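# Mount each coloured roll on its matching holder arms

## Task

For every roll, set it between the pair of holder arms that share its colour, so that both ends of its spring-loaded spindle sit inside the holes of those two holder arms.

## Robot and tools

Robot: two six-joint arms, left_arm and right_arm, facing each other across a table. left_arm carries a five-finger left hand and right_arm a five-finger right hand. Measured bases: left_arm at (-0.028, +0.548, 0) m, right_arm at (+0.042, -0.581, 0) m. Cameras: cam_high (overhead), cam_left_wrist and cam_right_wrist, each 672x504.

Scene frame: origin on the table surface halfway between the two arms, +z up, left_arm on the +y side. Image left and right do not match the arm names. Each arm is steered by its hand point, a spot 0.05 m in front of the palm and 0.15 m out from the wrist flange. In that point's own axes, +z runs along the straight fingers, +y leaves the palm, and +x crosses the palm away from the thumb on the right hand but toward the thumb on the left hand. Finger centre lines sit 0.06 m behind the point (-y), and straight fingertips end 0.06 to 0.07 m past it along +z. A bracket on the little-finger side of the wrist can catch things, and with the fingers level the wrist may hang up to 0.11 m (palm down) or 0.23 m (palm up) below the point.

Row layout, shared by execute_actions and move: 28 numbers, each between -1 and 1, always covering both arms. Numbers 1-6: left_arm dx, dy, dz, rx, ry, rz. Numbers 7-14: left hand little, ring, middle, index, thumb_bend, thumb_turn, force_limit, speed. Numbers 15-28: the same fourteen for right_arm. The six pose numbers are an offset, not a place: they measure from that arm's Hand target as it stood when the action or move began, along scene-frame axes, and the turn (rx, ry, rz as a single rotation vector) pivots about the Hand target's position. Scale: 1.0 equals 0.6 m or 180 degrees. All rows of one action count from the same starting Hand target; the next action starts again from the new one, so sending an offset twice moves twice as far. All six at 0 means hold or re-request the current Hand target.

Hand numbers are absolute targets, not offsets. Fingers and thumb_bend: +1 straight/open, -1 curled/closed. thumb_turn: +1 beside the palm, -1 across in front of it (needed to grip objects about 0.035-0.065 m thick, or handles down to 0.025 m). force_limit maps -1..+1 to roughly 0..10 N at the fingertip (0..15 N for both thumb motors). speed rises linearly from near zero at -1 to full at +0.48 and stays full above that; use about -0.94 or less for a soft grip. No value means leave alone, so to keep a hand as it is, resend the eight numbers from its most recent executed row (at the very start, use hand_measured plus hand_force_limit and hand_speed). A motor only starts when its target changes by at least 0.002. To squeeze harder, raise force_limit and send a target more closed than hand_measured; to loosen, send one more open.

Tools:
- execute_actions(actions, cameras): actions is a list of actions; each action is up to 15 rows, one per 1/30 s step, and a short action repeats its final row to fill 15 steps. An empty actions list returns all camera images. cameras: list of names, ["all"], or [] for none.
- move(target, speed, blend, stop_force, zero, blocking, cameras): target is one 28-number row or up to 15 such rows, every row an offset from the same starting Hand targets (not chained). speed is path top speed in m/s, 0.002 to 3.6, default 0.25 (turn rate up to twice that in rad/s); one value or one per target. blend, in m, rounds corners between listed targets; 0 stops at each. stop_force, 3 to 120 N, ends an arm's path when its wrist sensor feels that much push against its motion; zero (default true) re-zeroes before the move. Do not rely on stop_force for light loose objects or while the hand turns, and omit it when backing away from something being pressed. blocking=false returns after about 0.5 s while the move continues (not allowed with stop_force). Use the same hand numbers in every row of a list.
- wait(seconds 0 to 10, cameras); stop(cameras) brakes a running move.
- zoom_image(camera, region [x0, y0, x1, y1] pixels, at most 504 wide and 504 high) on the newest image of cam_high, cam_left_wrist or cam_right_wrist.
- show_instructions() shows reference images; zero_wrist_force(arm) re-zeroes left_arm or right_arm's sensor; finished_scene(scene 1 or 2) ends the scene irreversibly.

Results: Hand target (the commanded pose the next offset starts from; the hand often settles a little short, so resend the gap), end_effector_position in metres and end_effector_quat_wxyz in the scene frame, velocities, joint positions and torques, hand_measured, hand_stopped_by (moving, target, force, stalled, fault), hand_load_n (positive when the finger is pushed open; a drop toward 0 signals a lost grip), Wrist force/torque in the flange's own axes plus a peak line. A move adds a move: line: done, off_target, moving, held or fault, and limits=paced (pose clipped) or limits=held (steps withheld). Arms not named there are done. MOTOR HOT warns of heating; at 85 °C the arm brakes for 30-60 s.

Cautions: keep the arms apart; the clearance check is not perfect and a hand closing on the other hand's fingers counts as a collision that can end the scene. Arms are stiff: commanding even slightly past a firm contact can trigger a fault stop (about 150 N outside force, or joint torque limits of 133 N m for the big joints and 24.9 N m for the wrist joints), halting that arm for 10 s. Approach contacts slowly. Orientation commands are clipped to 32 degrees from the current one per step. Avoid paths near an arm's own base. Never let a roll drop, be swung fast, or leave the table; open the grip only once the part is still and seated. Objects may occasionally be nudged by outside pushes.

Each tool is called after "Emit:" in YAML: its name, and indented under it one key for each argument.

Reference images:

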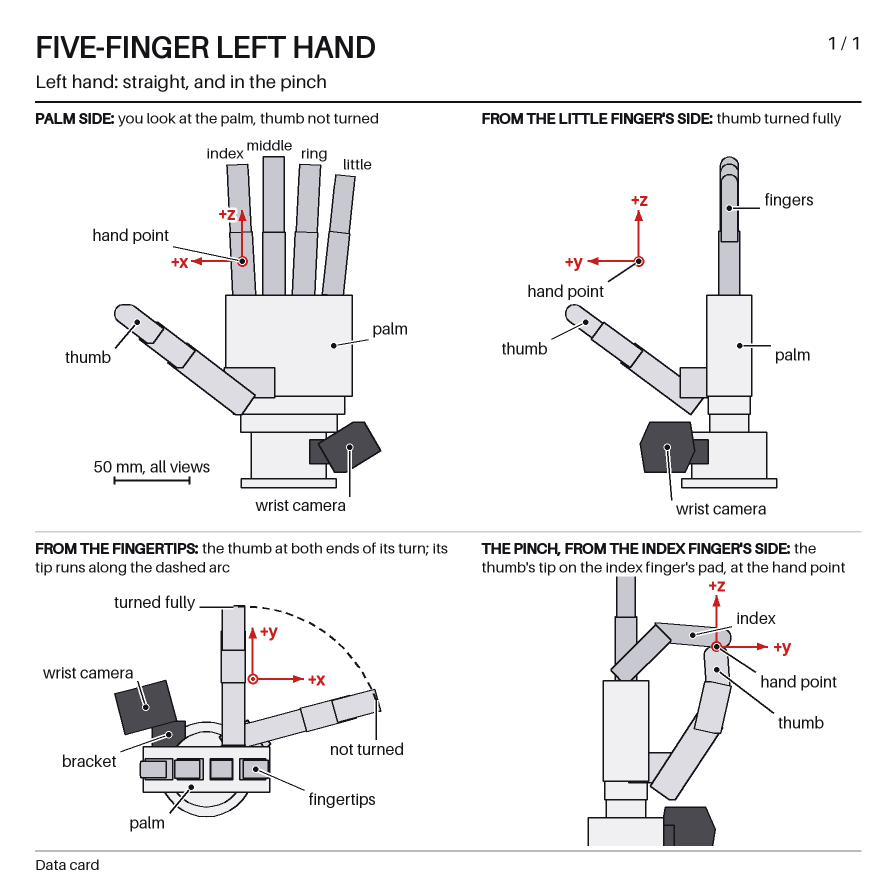

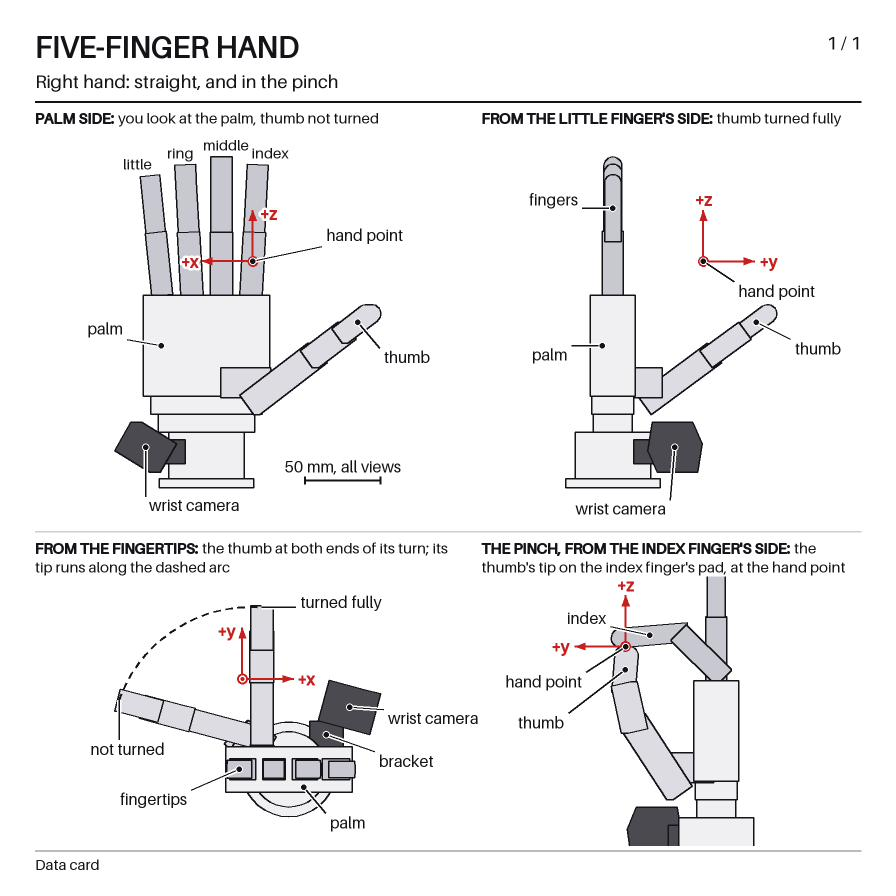

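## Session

Emit:
execute_actions:
  actions: []

Emit:
show_instructions:

Scene clock: 0.00 s.
left_arm: end_effector_position=(+0.0863, +0.2949, +0.4799) hand_measured=(+1.000, +1.000, +1.000, +1.000, +1.000, +1.000) hand_load_n=(+0.0, +0.0, +0.0, +0.0, +0.0, +0.0) hand_stopped_by=(target, target, target, target, target, target) hand_force_limit=0.00 hand_speed=-0.80 end_effector_quat_wxyz=(+0.001, +0.945, -0.327, -0.013) | right_arm: end_effector_position=(+0.1650, -0.3174, +0.4867) hand_measured=(+1.000, +1.000, +1.000, +1.000, +1.000, +1.000) hand_load_n=(+0.0, +0.0, +0.0, +0.0, +0.0, +0.0) hand_stopped_by=(target, target, target, target, target, target) hand_force_limit=0.00 hand_speed=-0.80 end_effector_quat_wxyz=(+0.032, -0.335, +0.942, -0.004)
Joint positions: left_arm=[4.351 -1.394 -1.365 1.161 -1.569 1.897] | right_arm=[-1.194 -1.741 1.317 1.932 1.582 -1.867]
Joint velocities: within noise
Joint torques (N m): no reading
Wrist force (N): no reading
Wrist torque (N m): no reading
Wrist force, peak (N): no reading
Hand target: left_arm +0.0863, +0.2949, +0.4799; +0.001, +0.945, -0.327, -0.013 | right_arm +0.1650, -0.3174, +0.4867; +0.032, -0.335, +0.942, -0.004

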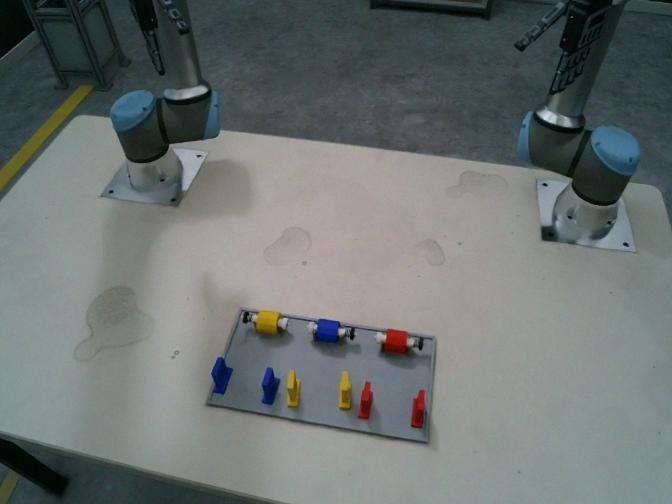

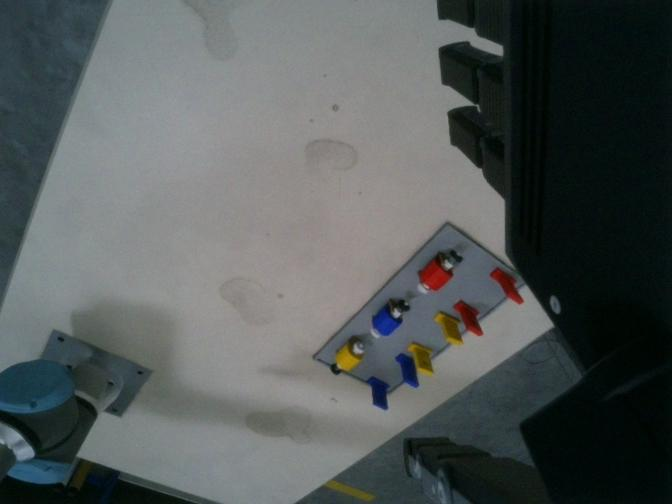

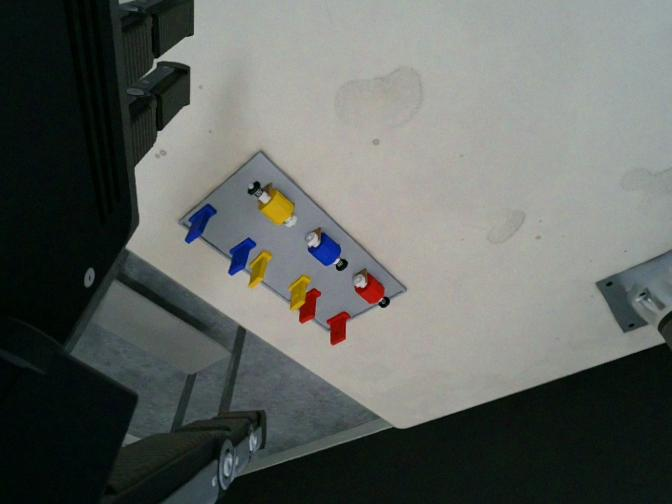

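Reference images for this scene: FIVE-FINGER LEFT HAND page 1, FIVE-FINGER HAND page 1.

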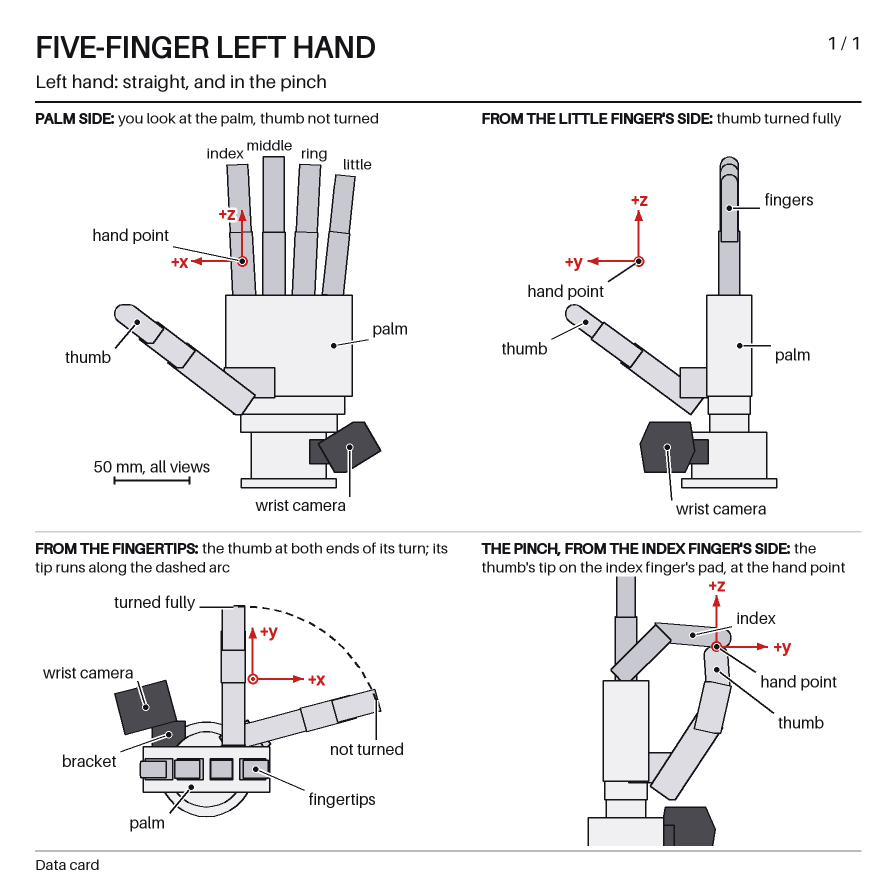

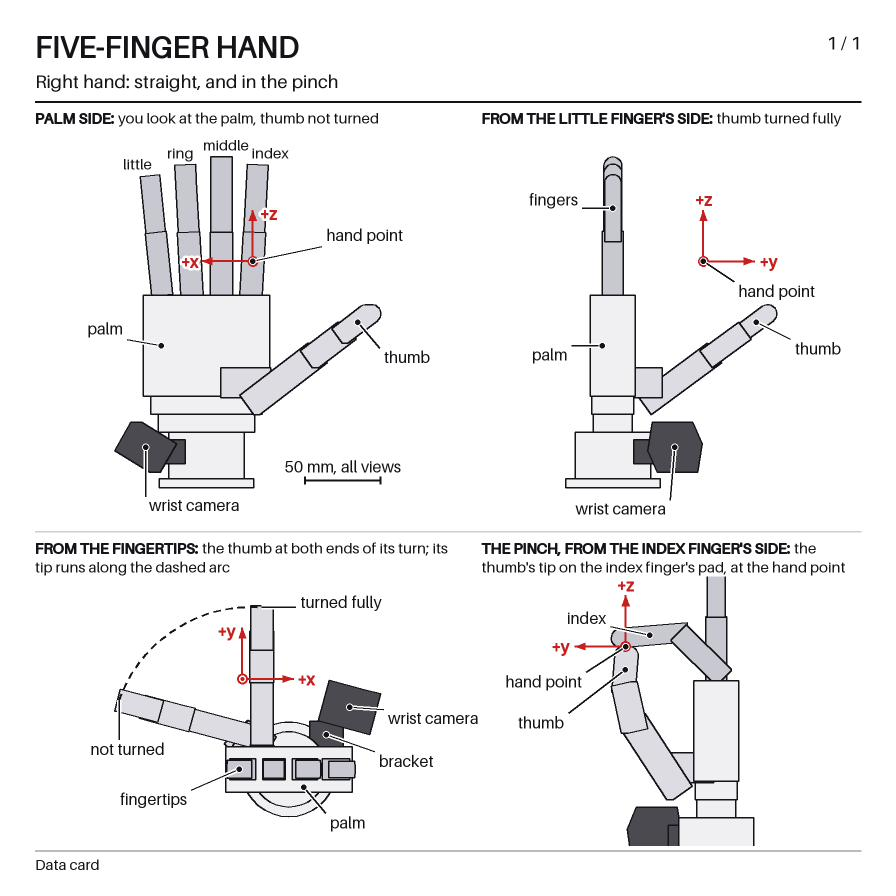

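Emit:
zoom_image:
  camera: "cam_high"
  region: [200, 300, 320, 420]

Emit:
zoom_image:
  camera: "cam_high"
  region: [320, 310, 440, 445]

Emit:
zoom_image:
  camera: "cam_right_wrist"
  region: [170, 140, 420, 360]

Emit:
zoom_image:
  camera: "cam_left_wrist"
  region: [300, 210, 540, 420]

Scaled by 4.200 from the camera's 672x504 image, which has a finer 960x720 frame.

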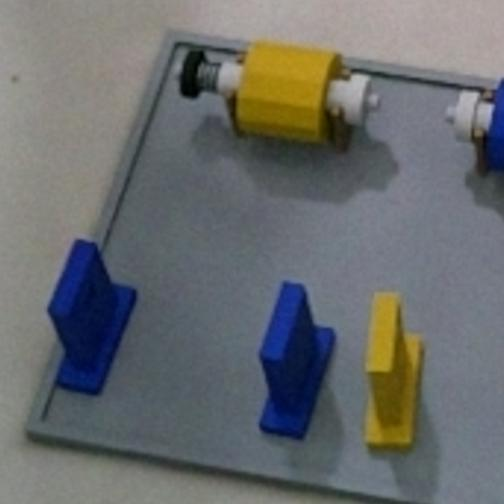

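Scaled by 3.733 from the camera's 672x504 image, which has a finer 960x720 frame.

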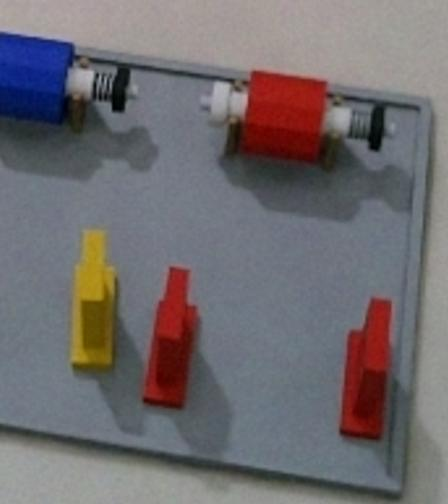

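Scaled by 2.016 from the camera's 672x504 image, which has a finer 960x720 frame.

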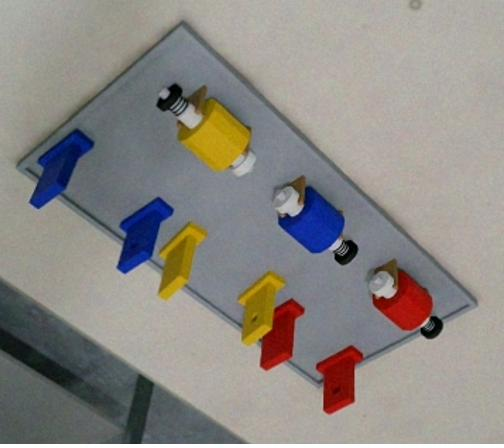

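Scaled by 2.100 from the camera's 672x504 image, which has a finer 960x720 frame.

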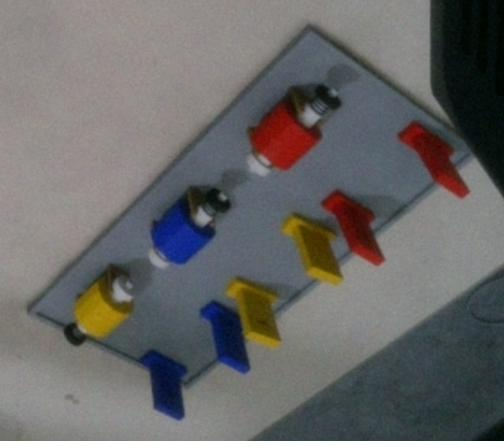

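Emit:
move:
  target: [0.5228,-0.0915,-0.3332,0.0339,-0.2718,-0.2403,1,1,1,1,1,1,0,0.4,0.3917,0.1957,-0.3445,-0.0516,-0.2538,0.23,1,1,1,1,1,1,0,0.4]
  speed: 0.25
  cameras: ["all"]

Scene clock: 6.07 s.
left_arm: end_effector_position=(+0.3999, +0.2400, +0.2800) hand_measured=(+1.000, +1.000, +1.000, +1.000, +1.000, +1.000) hand_load_n=(+0.0, +0.0, +0.0, +0.0, +0.0, +0.0) hand_stopped_by=(target, target, target, target, target, target) hand_force_limit=0.00 hand_speed=0.40 end_effector_quat_wxyz=(-0.184, +0.683, -0.612, +0.354) | right_arm: end_effector_position=(+0.4000, -0.2000, +0.2800) hand_measured=(+1.000, +1.000, +1.000, +1.000, +1.000, +1.000) hand_load_n=(+0.0, +0.0, +0.0, +0.0, +0.0, +0.0) hand_stopped_by=(target, target, target, target, target, target) hand_force_limit=0.00 hand_speed=0.40 end_effector_quat_wxyz=(+0.360, -0.611, +0.678, -0.192)
Joint positions: left_arm=[4.414 -1.618 -1.601 2.468 -1.59 2.764] | right_arm=[-1.02 -1.523 1.607 0.672 1.806 -2.578]
Joint torques (N m): left_arm=[12.1 9.91 7.04 1.06 1.08 2.45] | right_arm=[-10.53 -12.29 -6 -1.11 -1.91 -1.74]
Wrist force (N): left_arm=[0.7 -1.0 0.0] | right_arm=[-0.3 1.1 0.0]
Wrist torque (N m): left_arm=[-0.17 -0.15 -0.12] | right_arm=[0.20 0.00 0.00]
Wrist force, peak (N): left_arm=[0.7 -1.2 1.0] | right_arm=[-0.6 1.6 0.1]
Hand target: left_arm +0.4000, +0.2400, +0.2800; -0.184, +0.683, -0.612, +0.354 | right_arm +0.4000, -0.2000, +0.2800; +0.360, -0.611, +0.678, -0.192
Off the commanded pose: left_arm 0.000 m, 0 deg | right_arm 0.000 m, 0 deg.
move: done

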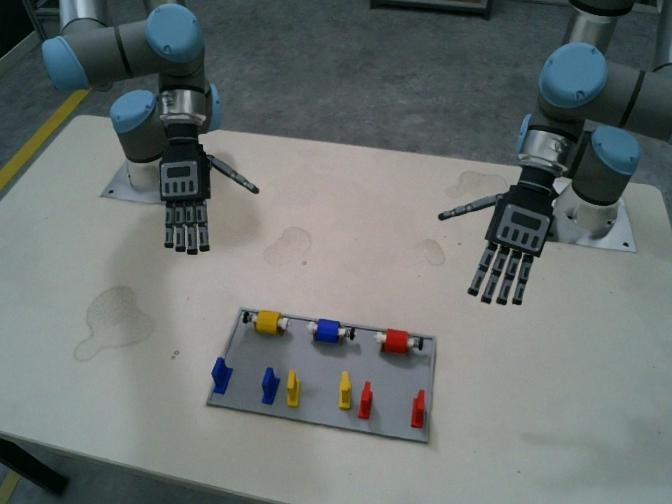

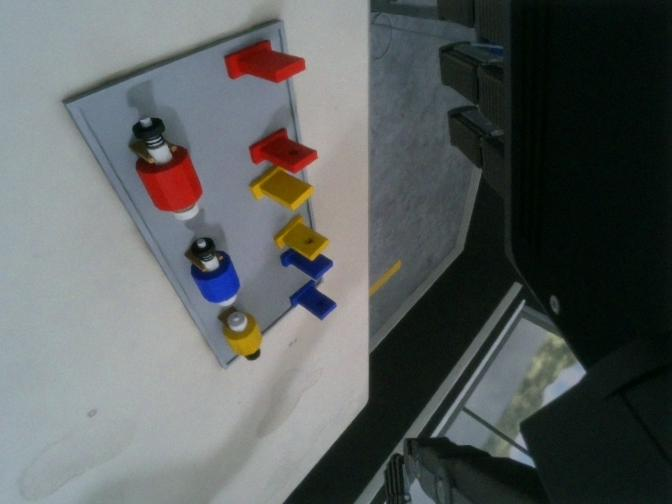

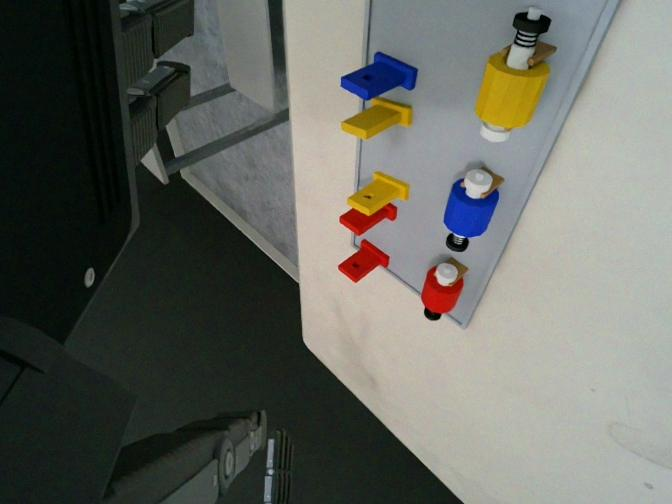

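Emit:
execute_actions:
  actions: []
  cameras: ["all"]

Scene clock: 7.57 s.
left_arm: end_effector_position=(+0.4000, +0.2400, +0.2800) hand_measured=(+1.000, +1.000, +1.000, +1.000, +1.000, +1.000) hand_load_n=(+0.0, +0.0, +0.0, -0.5, +0.0, +0.0) hand_stopped_by=(target, target, target, target, target, target) hand_force_limit=0.00 hand_speed=0.40 end_effector_quat_wxyz=(-0.184, +0.683, -0.612, +0.354) | right_arm: end_effector_position=(+0.4000, -0.2000, +0.2800) hand_measured=(+1.000, +1.000, +1.000, +1.000, +1.000, +1.000) hand_load_n=(+0.0, +0.0, +0.0, +0.0, +0.0, +0.0) hand_stopped_by=(target, target, target, target, target, target) hand_force_limit=0.00 hand_speed=0.40 end_effector_quat_wxyz=(+0.360, -0.611, +0.678, -0.192)
Joint positions: left_arm=[4.414 -1.618 -1.601 2.468 -1.59 2.764] | right_arm=[-1.02 -1.523 1.607 0.671 1.806 -2.579]
Joint velocities: within noise
Joint torques (N m): left_arm=[12.14 9.46 8.62 1.11 1.1 2.49] | right_arm=[-9.6 -11.46 -6.79 -0.98 -2 -1.57]
Wrist force (N): left_arm=[0.5 -0.9 -0.1] | right_arm=[-0.6 1.3 -0.5]
Wrist torque (N m): left_arm=[-0.14 -0.12 -0.14] | right_arm=[0.26 0.05 0.00]
Wrist force, peak (N): left_arm=[0.8 -1.2 0.1] | right_arm=[-0.7 1.7 -0.5]
Hand target: left_arm +0.4000, +0.2400, +0.2800; -0.184, +0.683, -0.612, +0.354 | right_arm +0.4000, -0.2000, +0.2800; +0.360, -0.611, +0.678, -0.192
Off the commanded pose: left_arm 0.000 m, 0 deg | right_arm 0.000 m, 0 deg.

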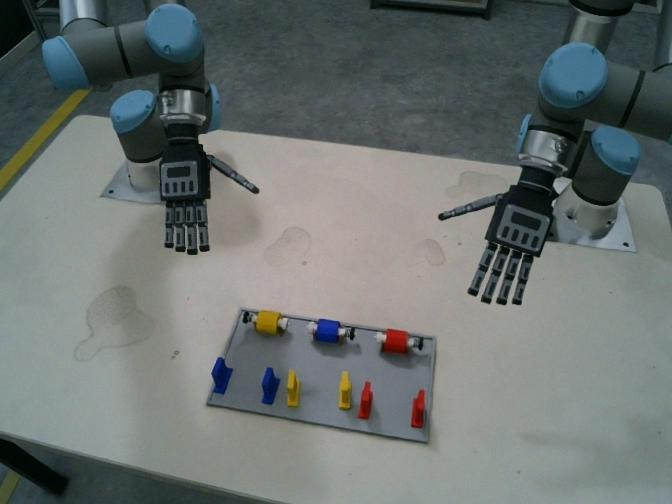

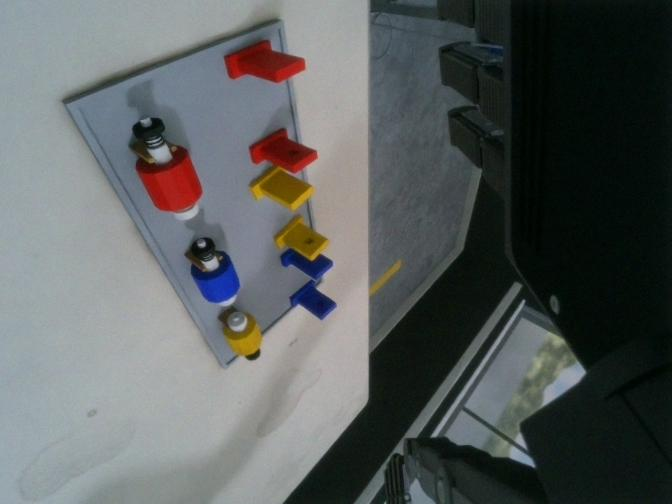

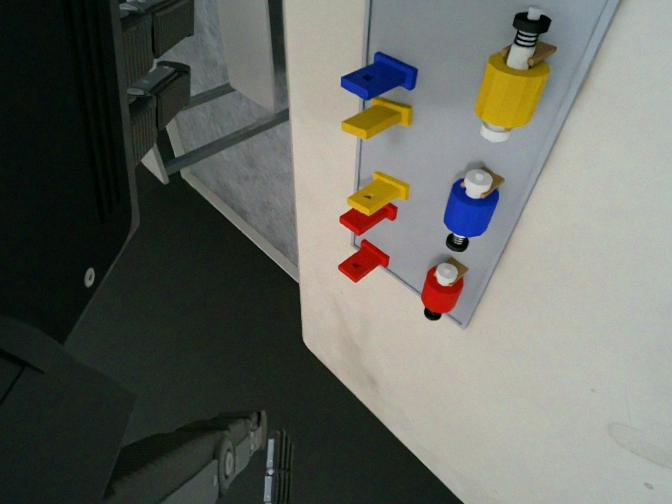

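Emit:
zoom_image:
  camera: "cam_right_wrist"
  region: [320, 30, 480, 290]

Emit:
zoom_image:
  camera: "cam_right_wrist"
  region: [410, 0, 580, 340]

Emit:
zoom_image:
  camera: "cam_left_wrist"
  region: [200, 30, 360, 330]

Emit:
zoom_image:
  camera: "cam_left_wrist"
  region: [110, 90, 300, 380]

Emit:
zoom_image:
  camera: "cam_high"
  region: [200, 300, 450, 450]

Scaled by 1.938 from the camera's 672x504 image, which has a finer 960x720 frame.

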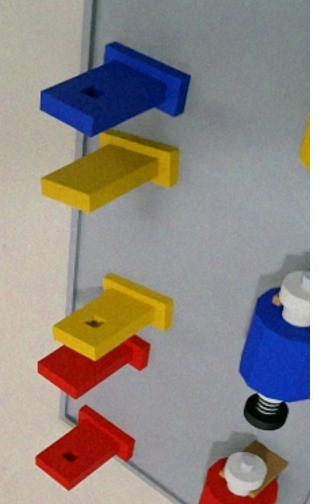

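Scaled by 1.482 from the camera's 672x504 image, which has a finer 960x720 frame.

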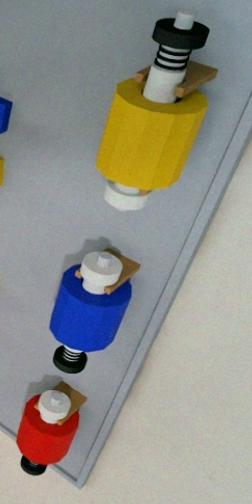

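Scaled by 1.680 from the camera's 672x504 image, which has a finer 960x720 frame.

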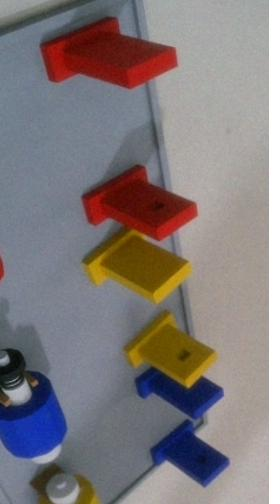

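Scaled by 1.738 from the camera's 672x504 image, which has a finer 960x720 frame.

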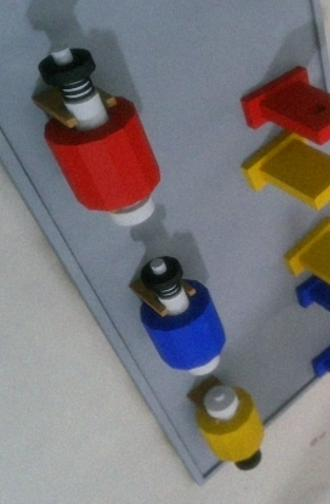

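Scaled by 2.016 from the camera's 672x504 image, which has a finer 960x720 frame.

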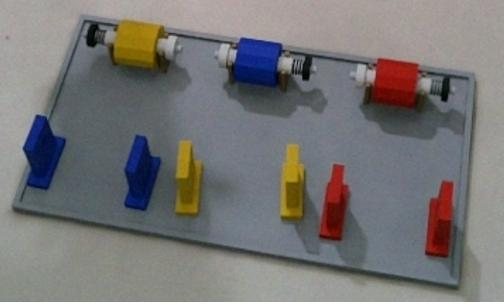

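Emit:
zoom_image:
  camera: "cam_right_wrist"
  region: [330, 40, 430, 150]

Emit:
zoom_image:
  camera: "cam_right_wrist"
  region: [330, 160, 430, 290]

Emit:
zoom_image:
  camera: "cam_left_wrist"
  region: [210, 30, 330, 160]

Emit:
zoom_image:
  camera: "cam_left_wrist"
  region: [240, 120, 350, 330]

Scaled by 4.582 from the camera's 672x504 image, which has a finer 960x720 frame.

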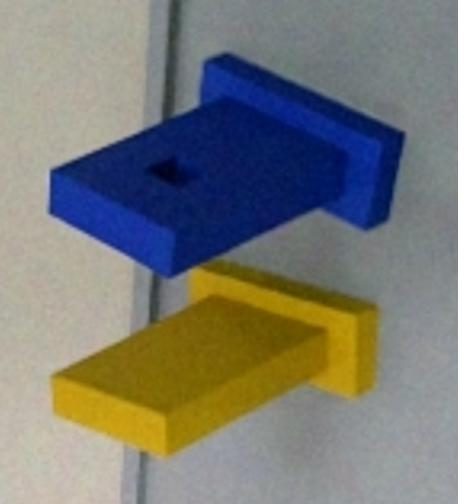

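Scaled by 3.877 from the camera's 672x504 image, which has a finer 960x720 frame.

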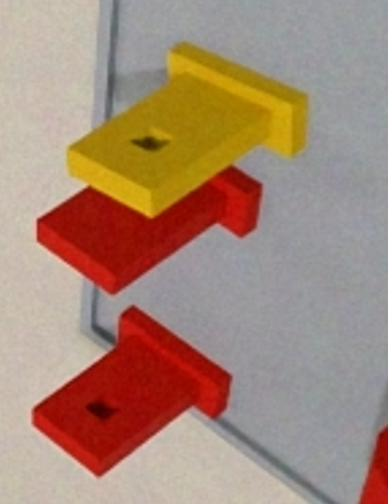

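Scaled by 3.877 from the camera's 672x504 image, which has a finer 960x720 frame.

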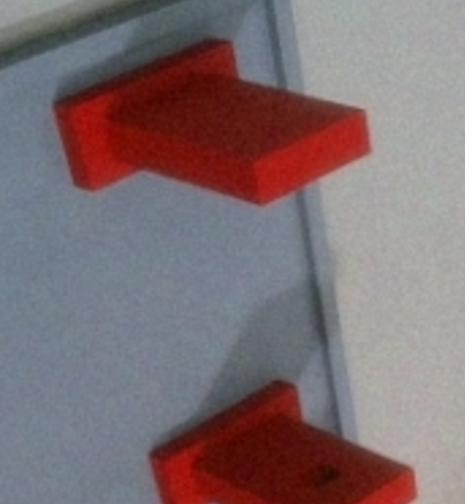

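Scaled by 2.400 from the camera's 672x504 image, which has a finer 960x720 frame.

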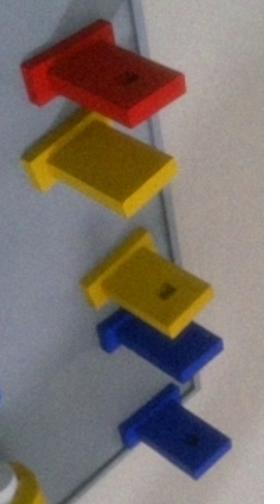

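Emit:
move:
  target: [0,0,0,0,0,0,1,1,1,1,1,1,0,0.4,0,0.148,-0.0233,-0.2222,0,0,1,1,1,1,1,1,0,0.4]
  speed: 0.3
  cameras: ["cam_right_wrist","cam_high"]

Scene clock: 15.20 s.
left_arm: end_effector_position=(+0.4000, +0.2400, +0.2800) hand_measured=(+1.000, +1.000, +1.000, +1.000, +1.000, +1.000) hand_load_n=(+0.0, +0.0, +0.0, +0.0, +0.0, +0.0) hand_stopped_by=(target, target, target, target, target, target) hand_force_limit=0.00 hand_speed=0.40 end_effector_quat_wxyz=(-0.184, +0.683, -0.612, +0.354) | right_arm: end_effector_position=(+0.4000, -0.1112, +0.2660) hand_measured=(+1.000, +1.000, +1.000, +1.000, +1.000, +1.000) hand_load_n=(+0.0, +0.0, +0.0, +0.0, +0.0, +0.0) hand_stopped_by=(target, target, target, target, target, target) hand_force_limit=0.00 hand_speed=0.40 end_effector_quat_wxyz=(+0.129, -0.697, +0.572, -0.413)
Joint positions: left_arm=[4.414 -1.618 -1.601 2.468 -1.59 2.764] | right_arm=[-0.634 -0.899 0.878 1.304 2.43 -2.524]
Joint torques (N m): left_arm=[12.37 11.13 8.19 1.19 1.17 2.48] | right_arm=[12.85 -35.67 -32.83 3.22 3.12 1.78]
Wrist force (N): left_arm=[0.4 -1.1 -0.1] | right_arm=[-0.7 1.3 0.0]
Wrist torque (N m): left_arm=[-0.18 -0.11 -0.14] | right_arm=[0.24 0.20 -0.11]
Wrist force, peak (N): left_arm=[0.7 -1.3 0.0] | right_arm=[-0.2 1.8 -0.4]
Hand target: left_arm +0.4000, +0.2400, +0.2800; -0.184, +0.683, -0.612, +0.354 | right_arm +0.4000, -0.1112, +0.2660; -0.129, +0.697, -0.572, +0.413
Off the commanded pose: left_arm 0.000 m, 0 deg | right_arm 0.000 m, 0 deg.
move: done
Images, in order (width x height): cam_high 672x504, cam_right_wrist 672x504.

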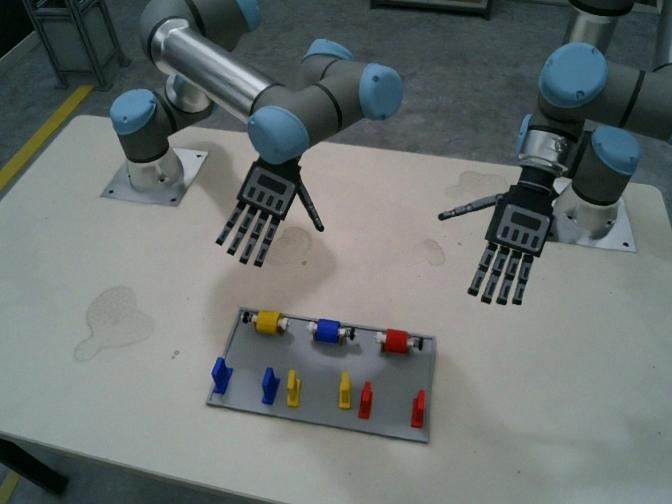

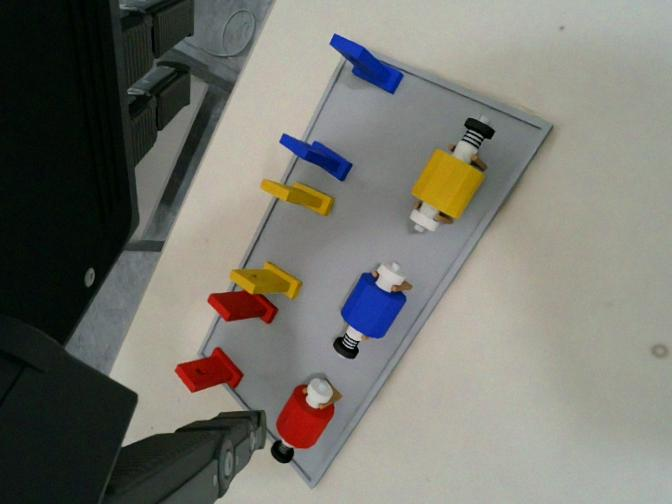

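Emit:
zoom_image:
  camera: "cam_right_wrist"
  region: [160, 20, 420, 220]

Emit:
zoom_image:
  camera: "cam_right_wrist"
  region: [160, 220, 420, 480]

Emit:
zoom_image:
  camera: "cam_right_wrist"
  region: [320, 100, 560, 380]

Scaled by 1.938 from the camera's 672x504 image, which has a finer 960x720 frame.

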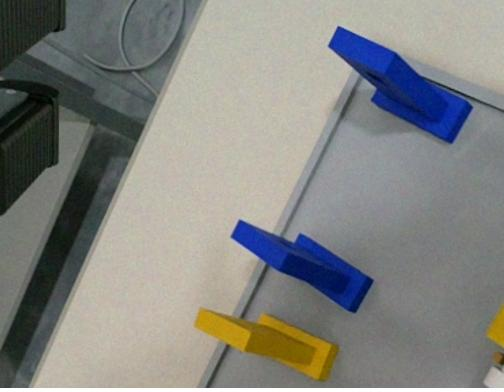

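Scaled by 1.938 from the camera's 672x504 image, which has a finer 960x720 frame.

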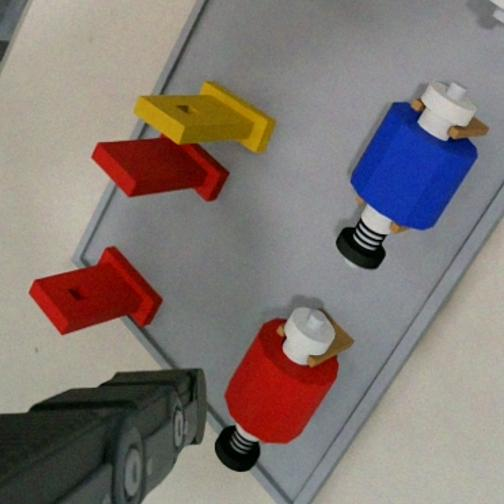

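Scaled by 1.800 from the camera's 672x504 image, which has a finer 960x720 frame.

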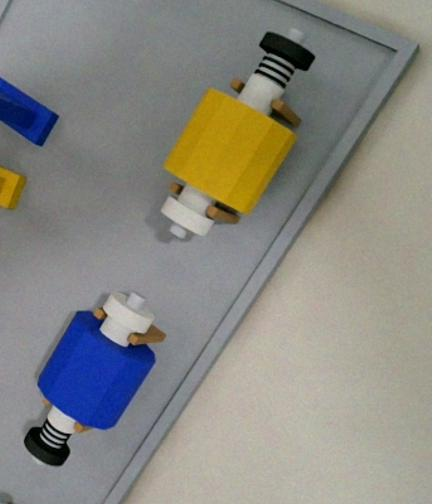

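Emit:
zoom_image:
  camera: "cam_right_wrist"
  region: [320, 25, 410, 100]

Emit:
zoom_image:
  camera: "cam_right_wrist"
  region: [250, 125, 360, 225]

Emit:
zoom_image:
  camera: "cam_right_wrist"
  region: [170, 250, 310, 400]

Scaled by 5.600 from the camera's 672x504 image, which has a finer 960x720 frame.

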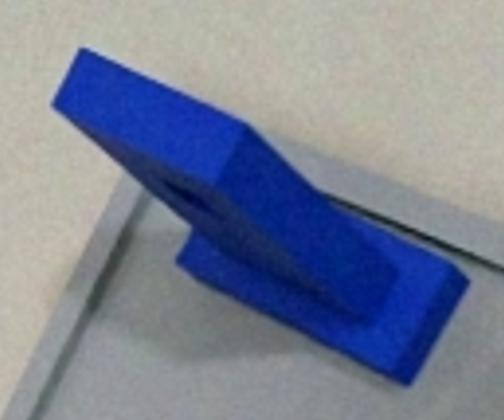

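Scaled by 4.582 from the camera's 672x504 image, which has a finer 960x720 frame.

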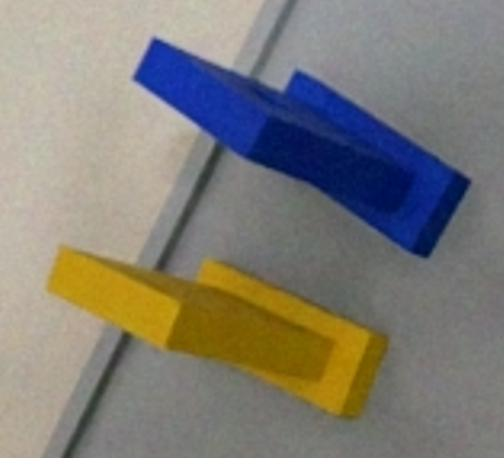

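Scaled by 3.360 from the camera's 672x504 image, which has a finer 960x720 frame.

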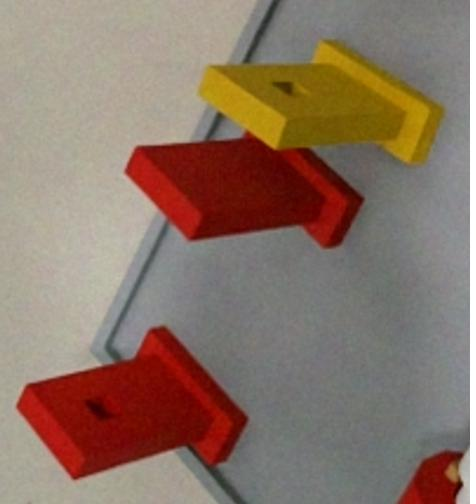

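Emit:
move:
  target: [0.1083,-0.1733,-0.25,0.1833,0,0,-1,-1,0.25,0.25,0.9,-1,0,0.2,0,0,0,0,0,0,1,1,1,1,1,1,0,0.4]
  speed: 0.3
  cameras: ["all"]

Scene clock: 20.93 s.
left_arm: end_effector_position=(+0.4649, +0.1360, +0.1300) hand_measured=(-1.000, -1.000, +0.250, +0.250, +0.900, -1.000) hand_load_n=(+0.0, +0.0, +0.0, +0.0, +0.0, +0.0) hand_stopped_by=(target, target, target, target, target, target) hand_force_limit=0.00 hand_speed=0.20 end_effector_quat_wxyz=(-0.370, +0.603, -0.687, +0.165) | right_arm: end_effector_position=(+0.4000, -0.1112, +0.2660) hand_measured=(+1.000, +1.000, +1.000, +1.000, +1.000, +1.000) hand_load_n=(+0.0, +0.0, +0.0, +0.0, +0.0, +0.0) hand_stopped_by=(target, target, target, target, target, target) hand_force_limit=0.00 hand_speed=0.40 end_effector_quat_wxyz=(+0.129, -0.697, +0.572, -0.413)
Joint positions: left_arm=[4.026 -2.241 -1.143 2.375 -2.226 2.803] | right_arm=[-0.634 -0.899 0.877 1.304 2.43 -2.524]
Joint torques (N m): left_arm=[-11.27 32.66 33.03 -3.43 -2.29 -2.5] | right_arm=[12.97 -35.45 -31.59 3.3 3.31 1.5]
Wrist force (N): left_arm=[0.2 -0.7 -0.7] | right_arm=[-0.1 1.5 -0.1]
Wrist torque (N m): left_arm=[-0.06 -0.16 -0.06] | right_arm=[0.28 0.11 -0.08]
Wrist force, peak (N): left_arm=[0.1 -1.4 -0.6] | right_arm=[-0.6 1.7 -0.1]
Hand target: left_arm +0.4649, +0.1360, +0.1300; +0.370, -0.603, +0.687, -0.165 | right_arm +0.4000, -0.1112, +0.2660; -0.129, +0.697, -0.572, +0.413
Off the commanded pose: left_arm 0.000 m, 0 deg | right_arm 0.000 m, 0 deg.
move: done

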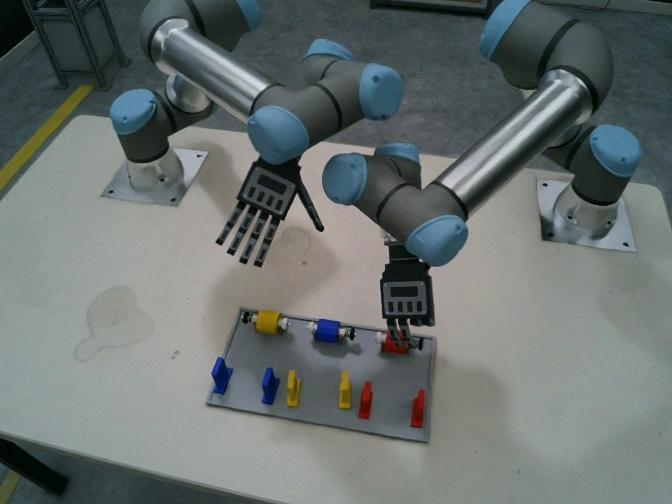

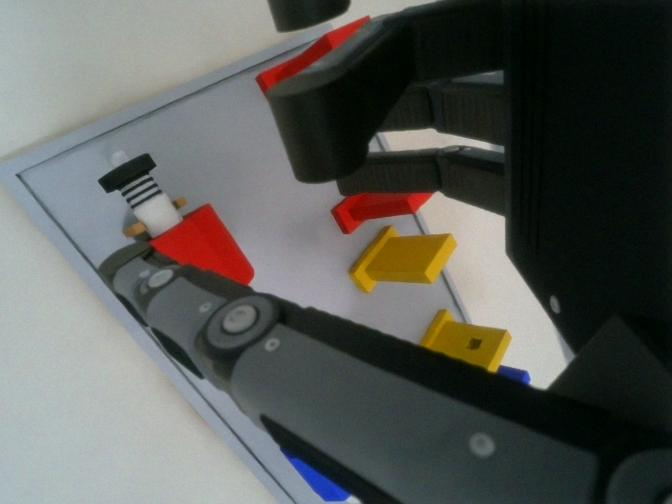

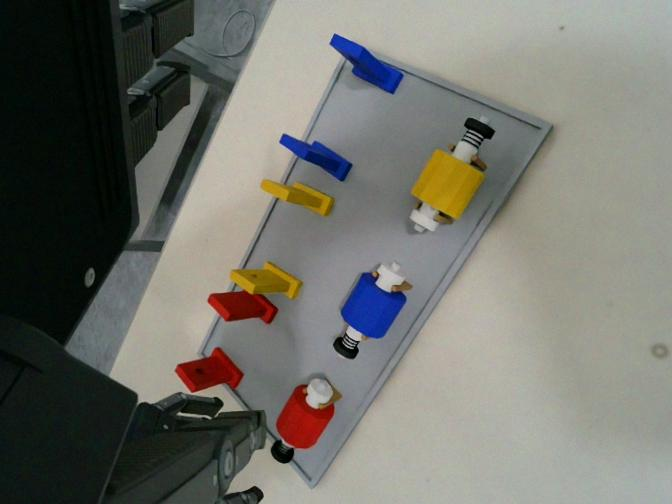

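Emit:
move:
  target: [0,0,-0.0917,0,0,0,-1,-1,0.25,0.25,0.9,-1,0,0.2,0,0,0,0,0,0,1,1,1,1,1,1,0,0.4]
  speed: 0.15
  stop_force: 4
  cameras: ["all"]

Emit:
zoom_image:
  camera: "cam_high"
  region: [330, 260, 470, 440]

Scene clock: 22.90 s.
left_arm: end_effector_position=(+0.4649, +0.1360, +0.0749) hand_measured=(-1.000, -1.000, +0.250, +0.250, +0.900, -1.000) hand_load_n=(+0.0, +0.0, +0.0, +0.0, +0.0, +0.0) hand_stopped_by=(target, target, target, target, target, target) hand_force_limit=0.00 hand_speed=0.20 end_effector_quat_wxyz=(-0.370, +0.603, -0.687, +0.165) | right_arm: end_effector_position=(+0.4000, -0.1112, +0.2660) hand_measured=(+1.000, +1.000, +1.000, +1.000, +1.000, +1.000) hand_load_n=(+0.0, +0.0, +0.0, +0.0, +0.0, +0.0) hand_stopped_by=(target, target, target, target, target, target) hand_force_limit=0.00 hand_speed=0.40 end_effector_quat_wxyz=(+0.129, -0.697, +0.572, -0.413)
Joint positions: left_arm=[4.026 -2.283 -1.218 2.492 -2.226 2.803] | right_arm=[-0.634 -0.899 0.877 1.304 2.43 -2.524]
Joint torques (N m): left_arm=[8.84 33.88 5.71 0.12 0.27 2.49] | right_arm=[13.2 -34.84 -33.19 3.51 3.27 1.39]
Wrist force (N): left_arm=[0.0 -0.5 -0.8] | right_arm=[-0.4 1.5 -0.1]
Wrist torque (N m): left_arm=[-0.06 -0.14 -0.18] | right_arm=[0.27 0.15 -0.10]
Wrist force, peak (N): left_arm=[0.1 -1.1 -1.4] | right_arm=[-0.4 1.6 0.1]
Hand target: left_arm +0.4649, +0.1360, +0.0749; +0.370, -0.603, +0.687, -0.165 | right_arm +0.4000, -0.1112, +0.2660; -0.129, +0.697, -0.572, +0.413
Off the commanded pose: left_arm 0.000 m, 0 deg | right_arm 0.000 m, 0 deg.
move: done

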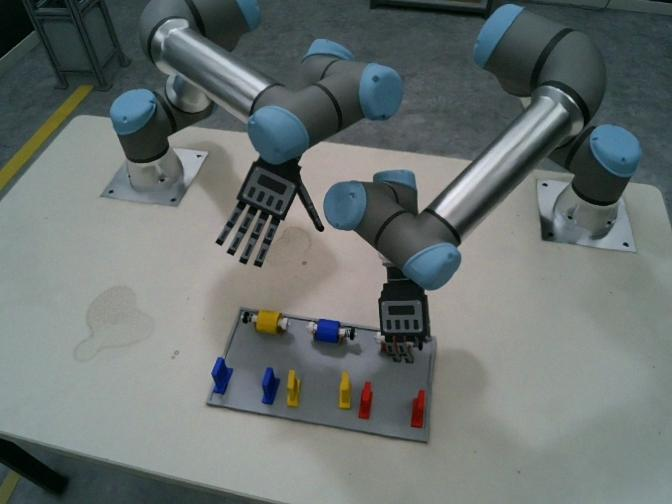

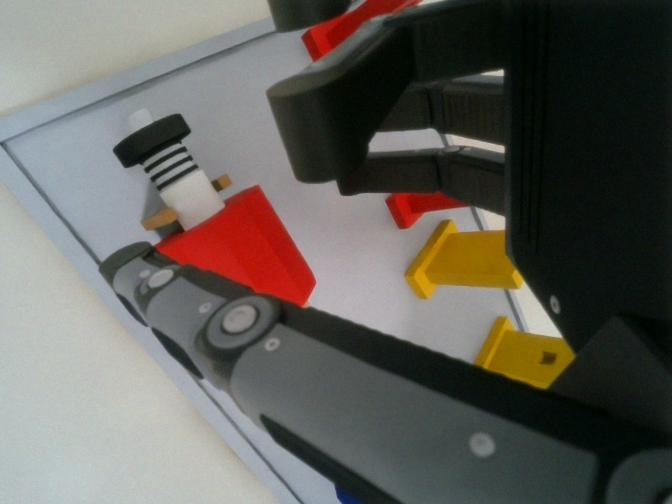

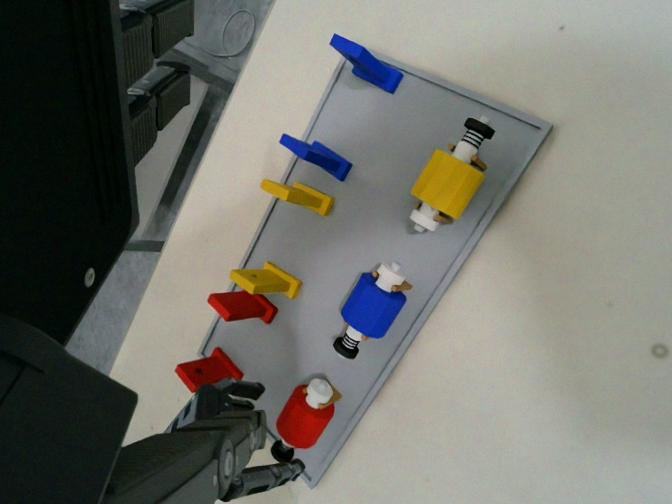

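Scaled by 2.800 from the camera's 672x504 image, which has a finer 960x720 frame.

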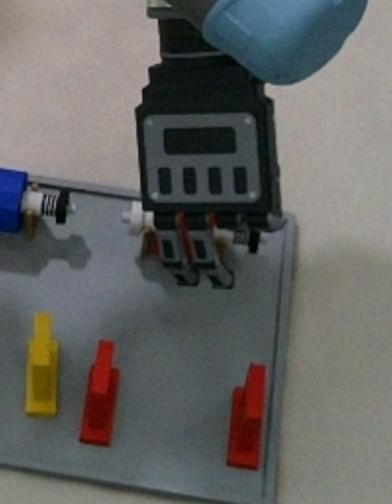

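Emit:
zoom_image:
  camera: "cam_right_wrist"
  region: [180, 360, 360, 504]

Scaled by 2.800 from the camera's 672x504 image, which has a finer 960x720 frame.

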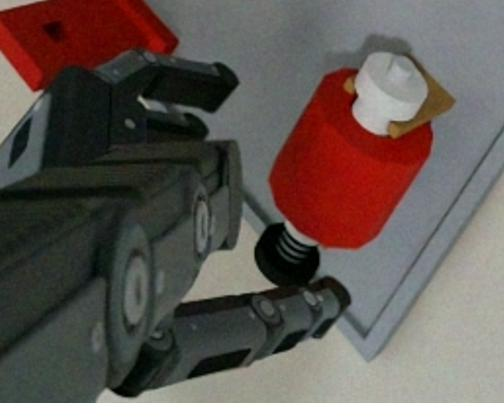

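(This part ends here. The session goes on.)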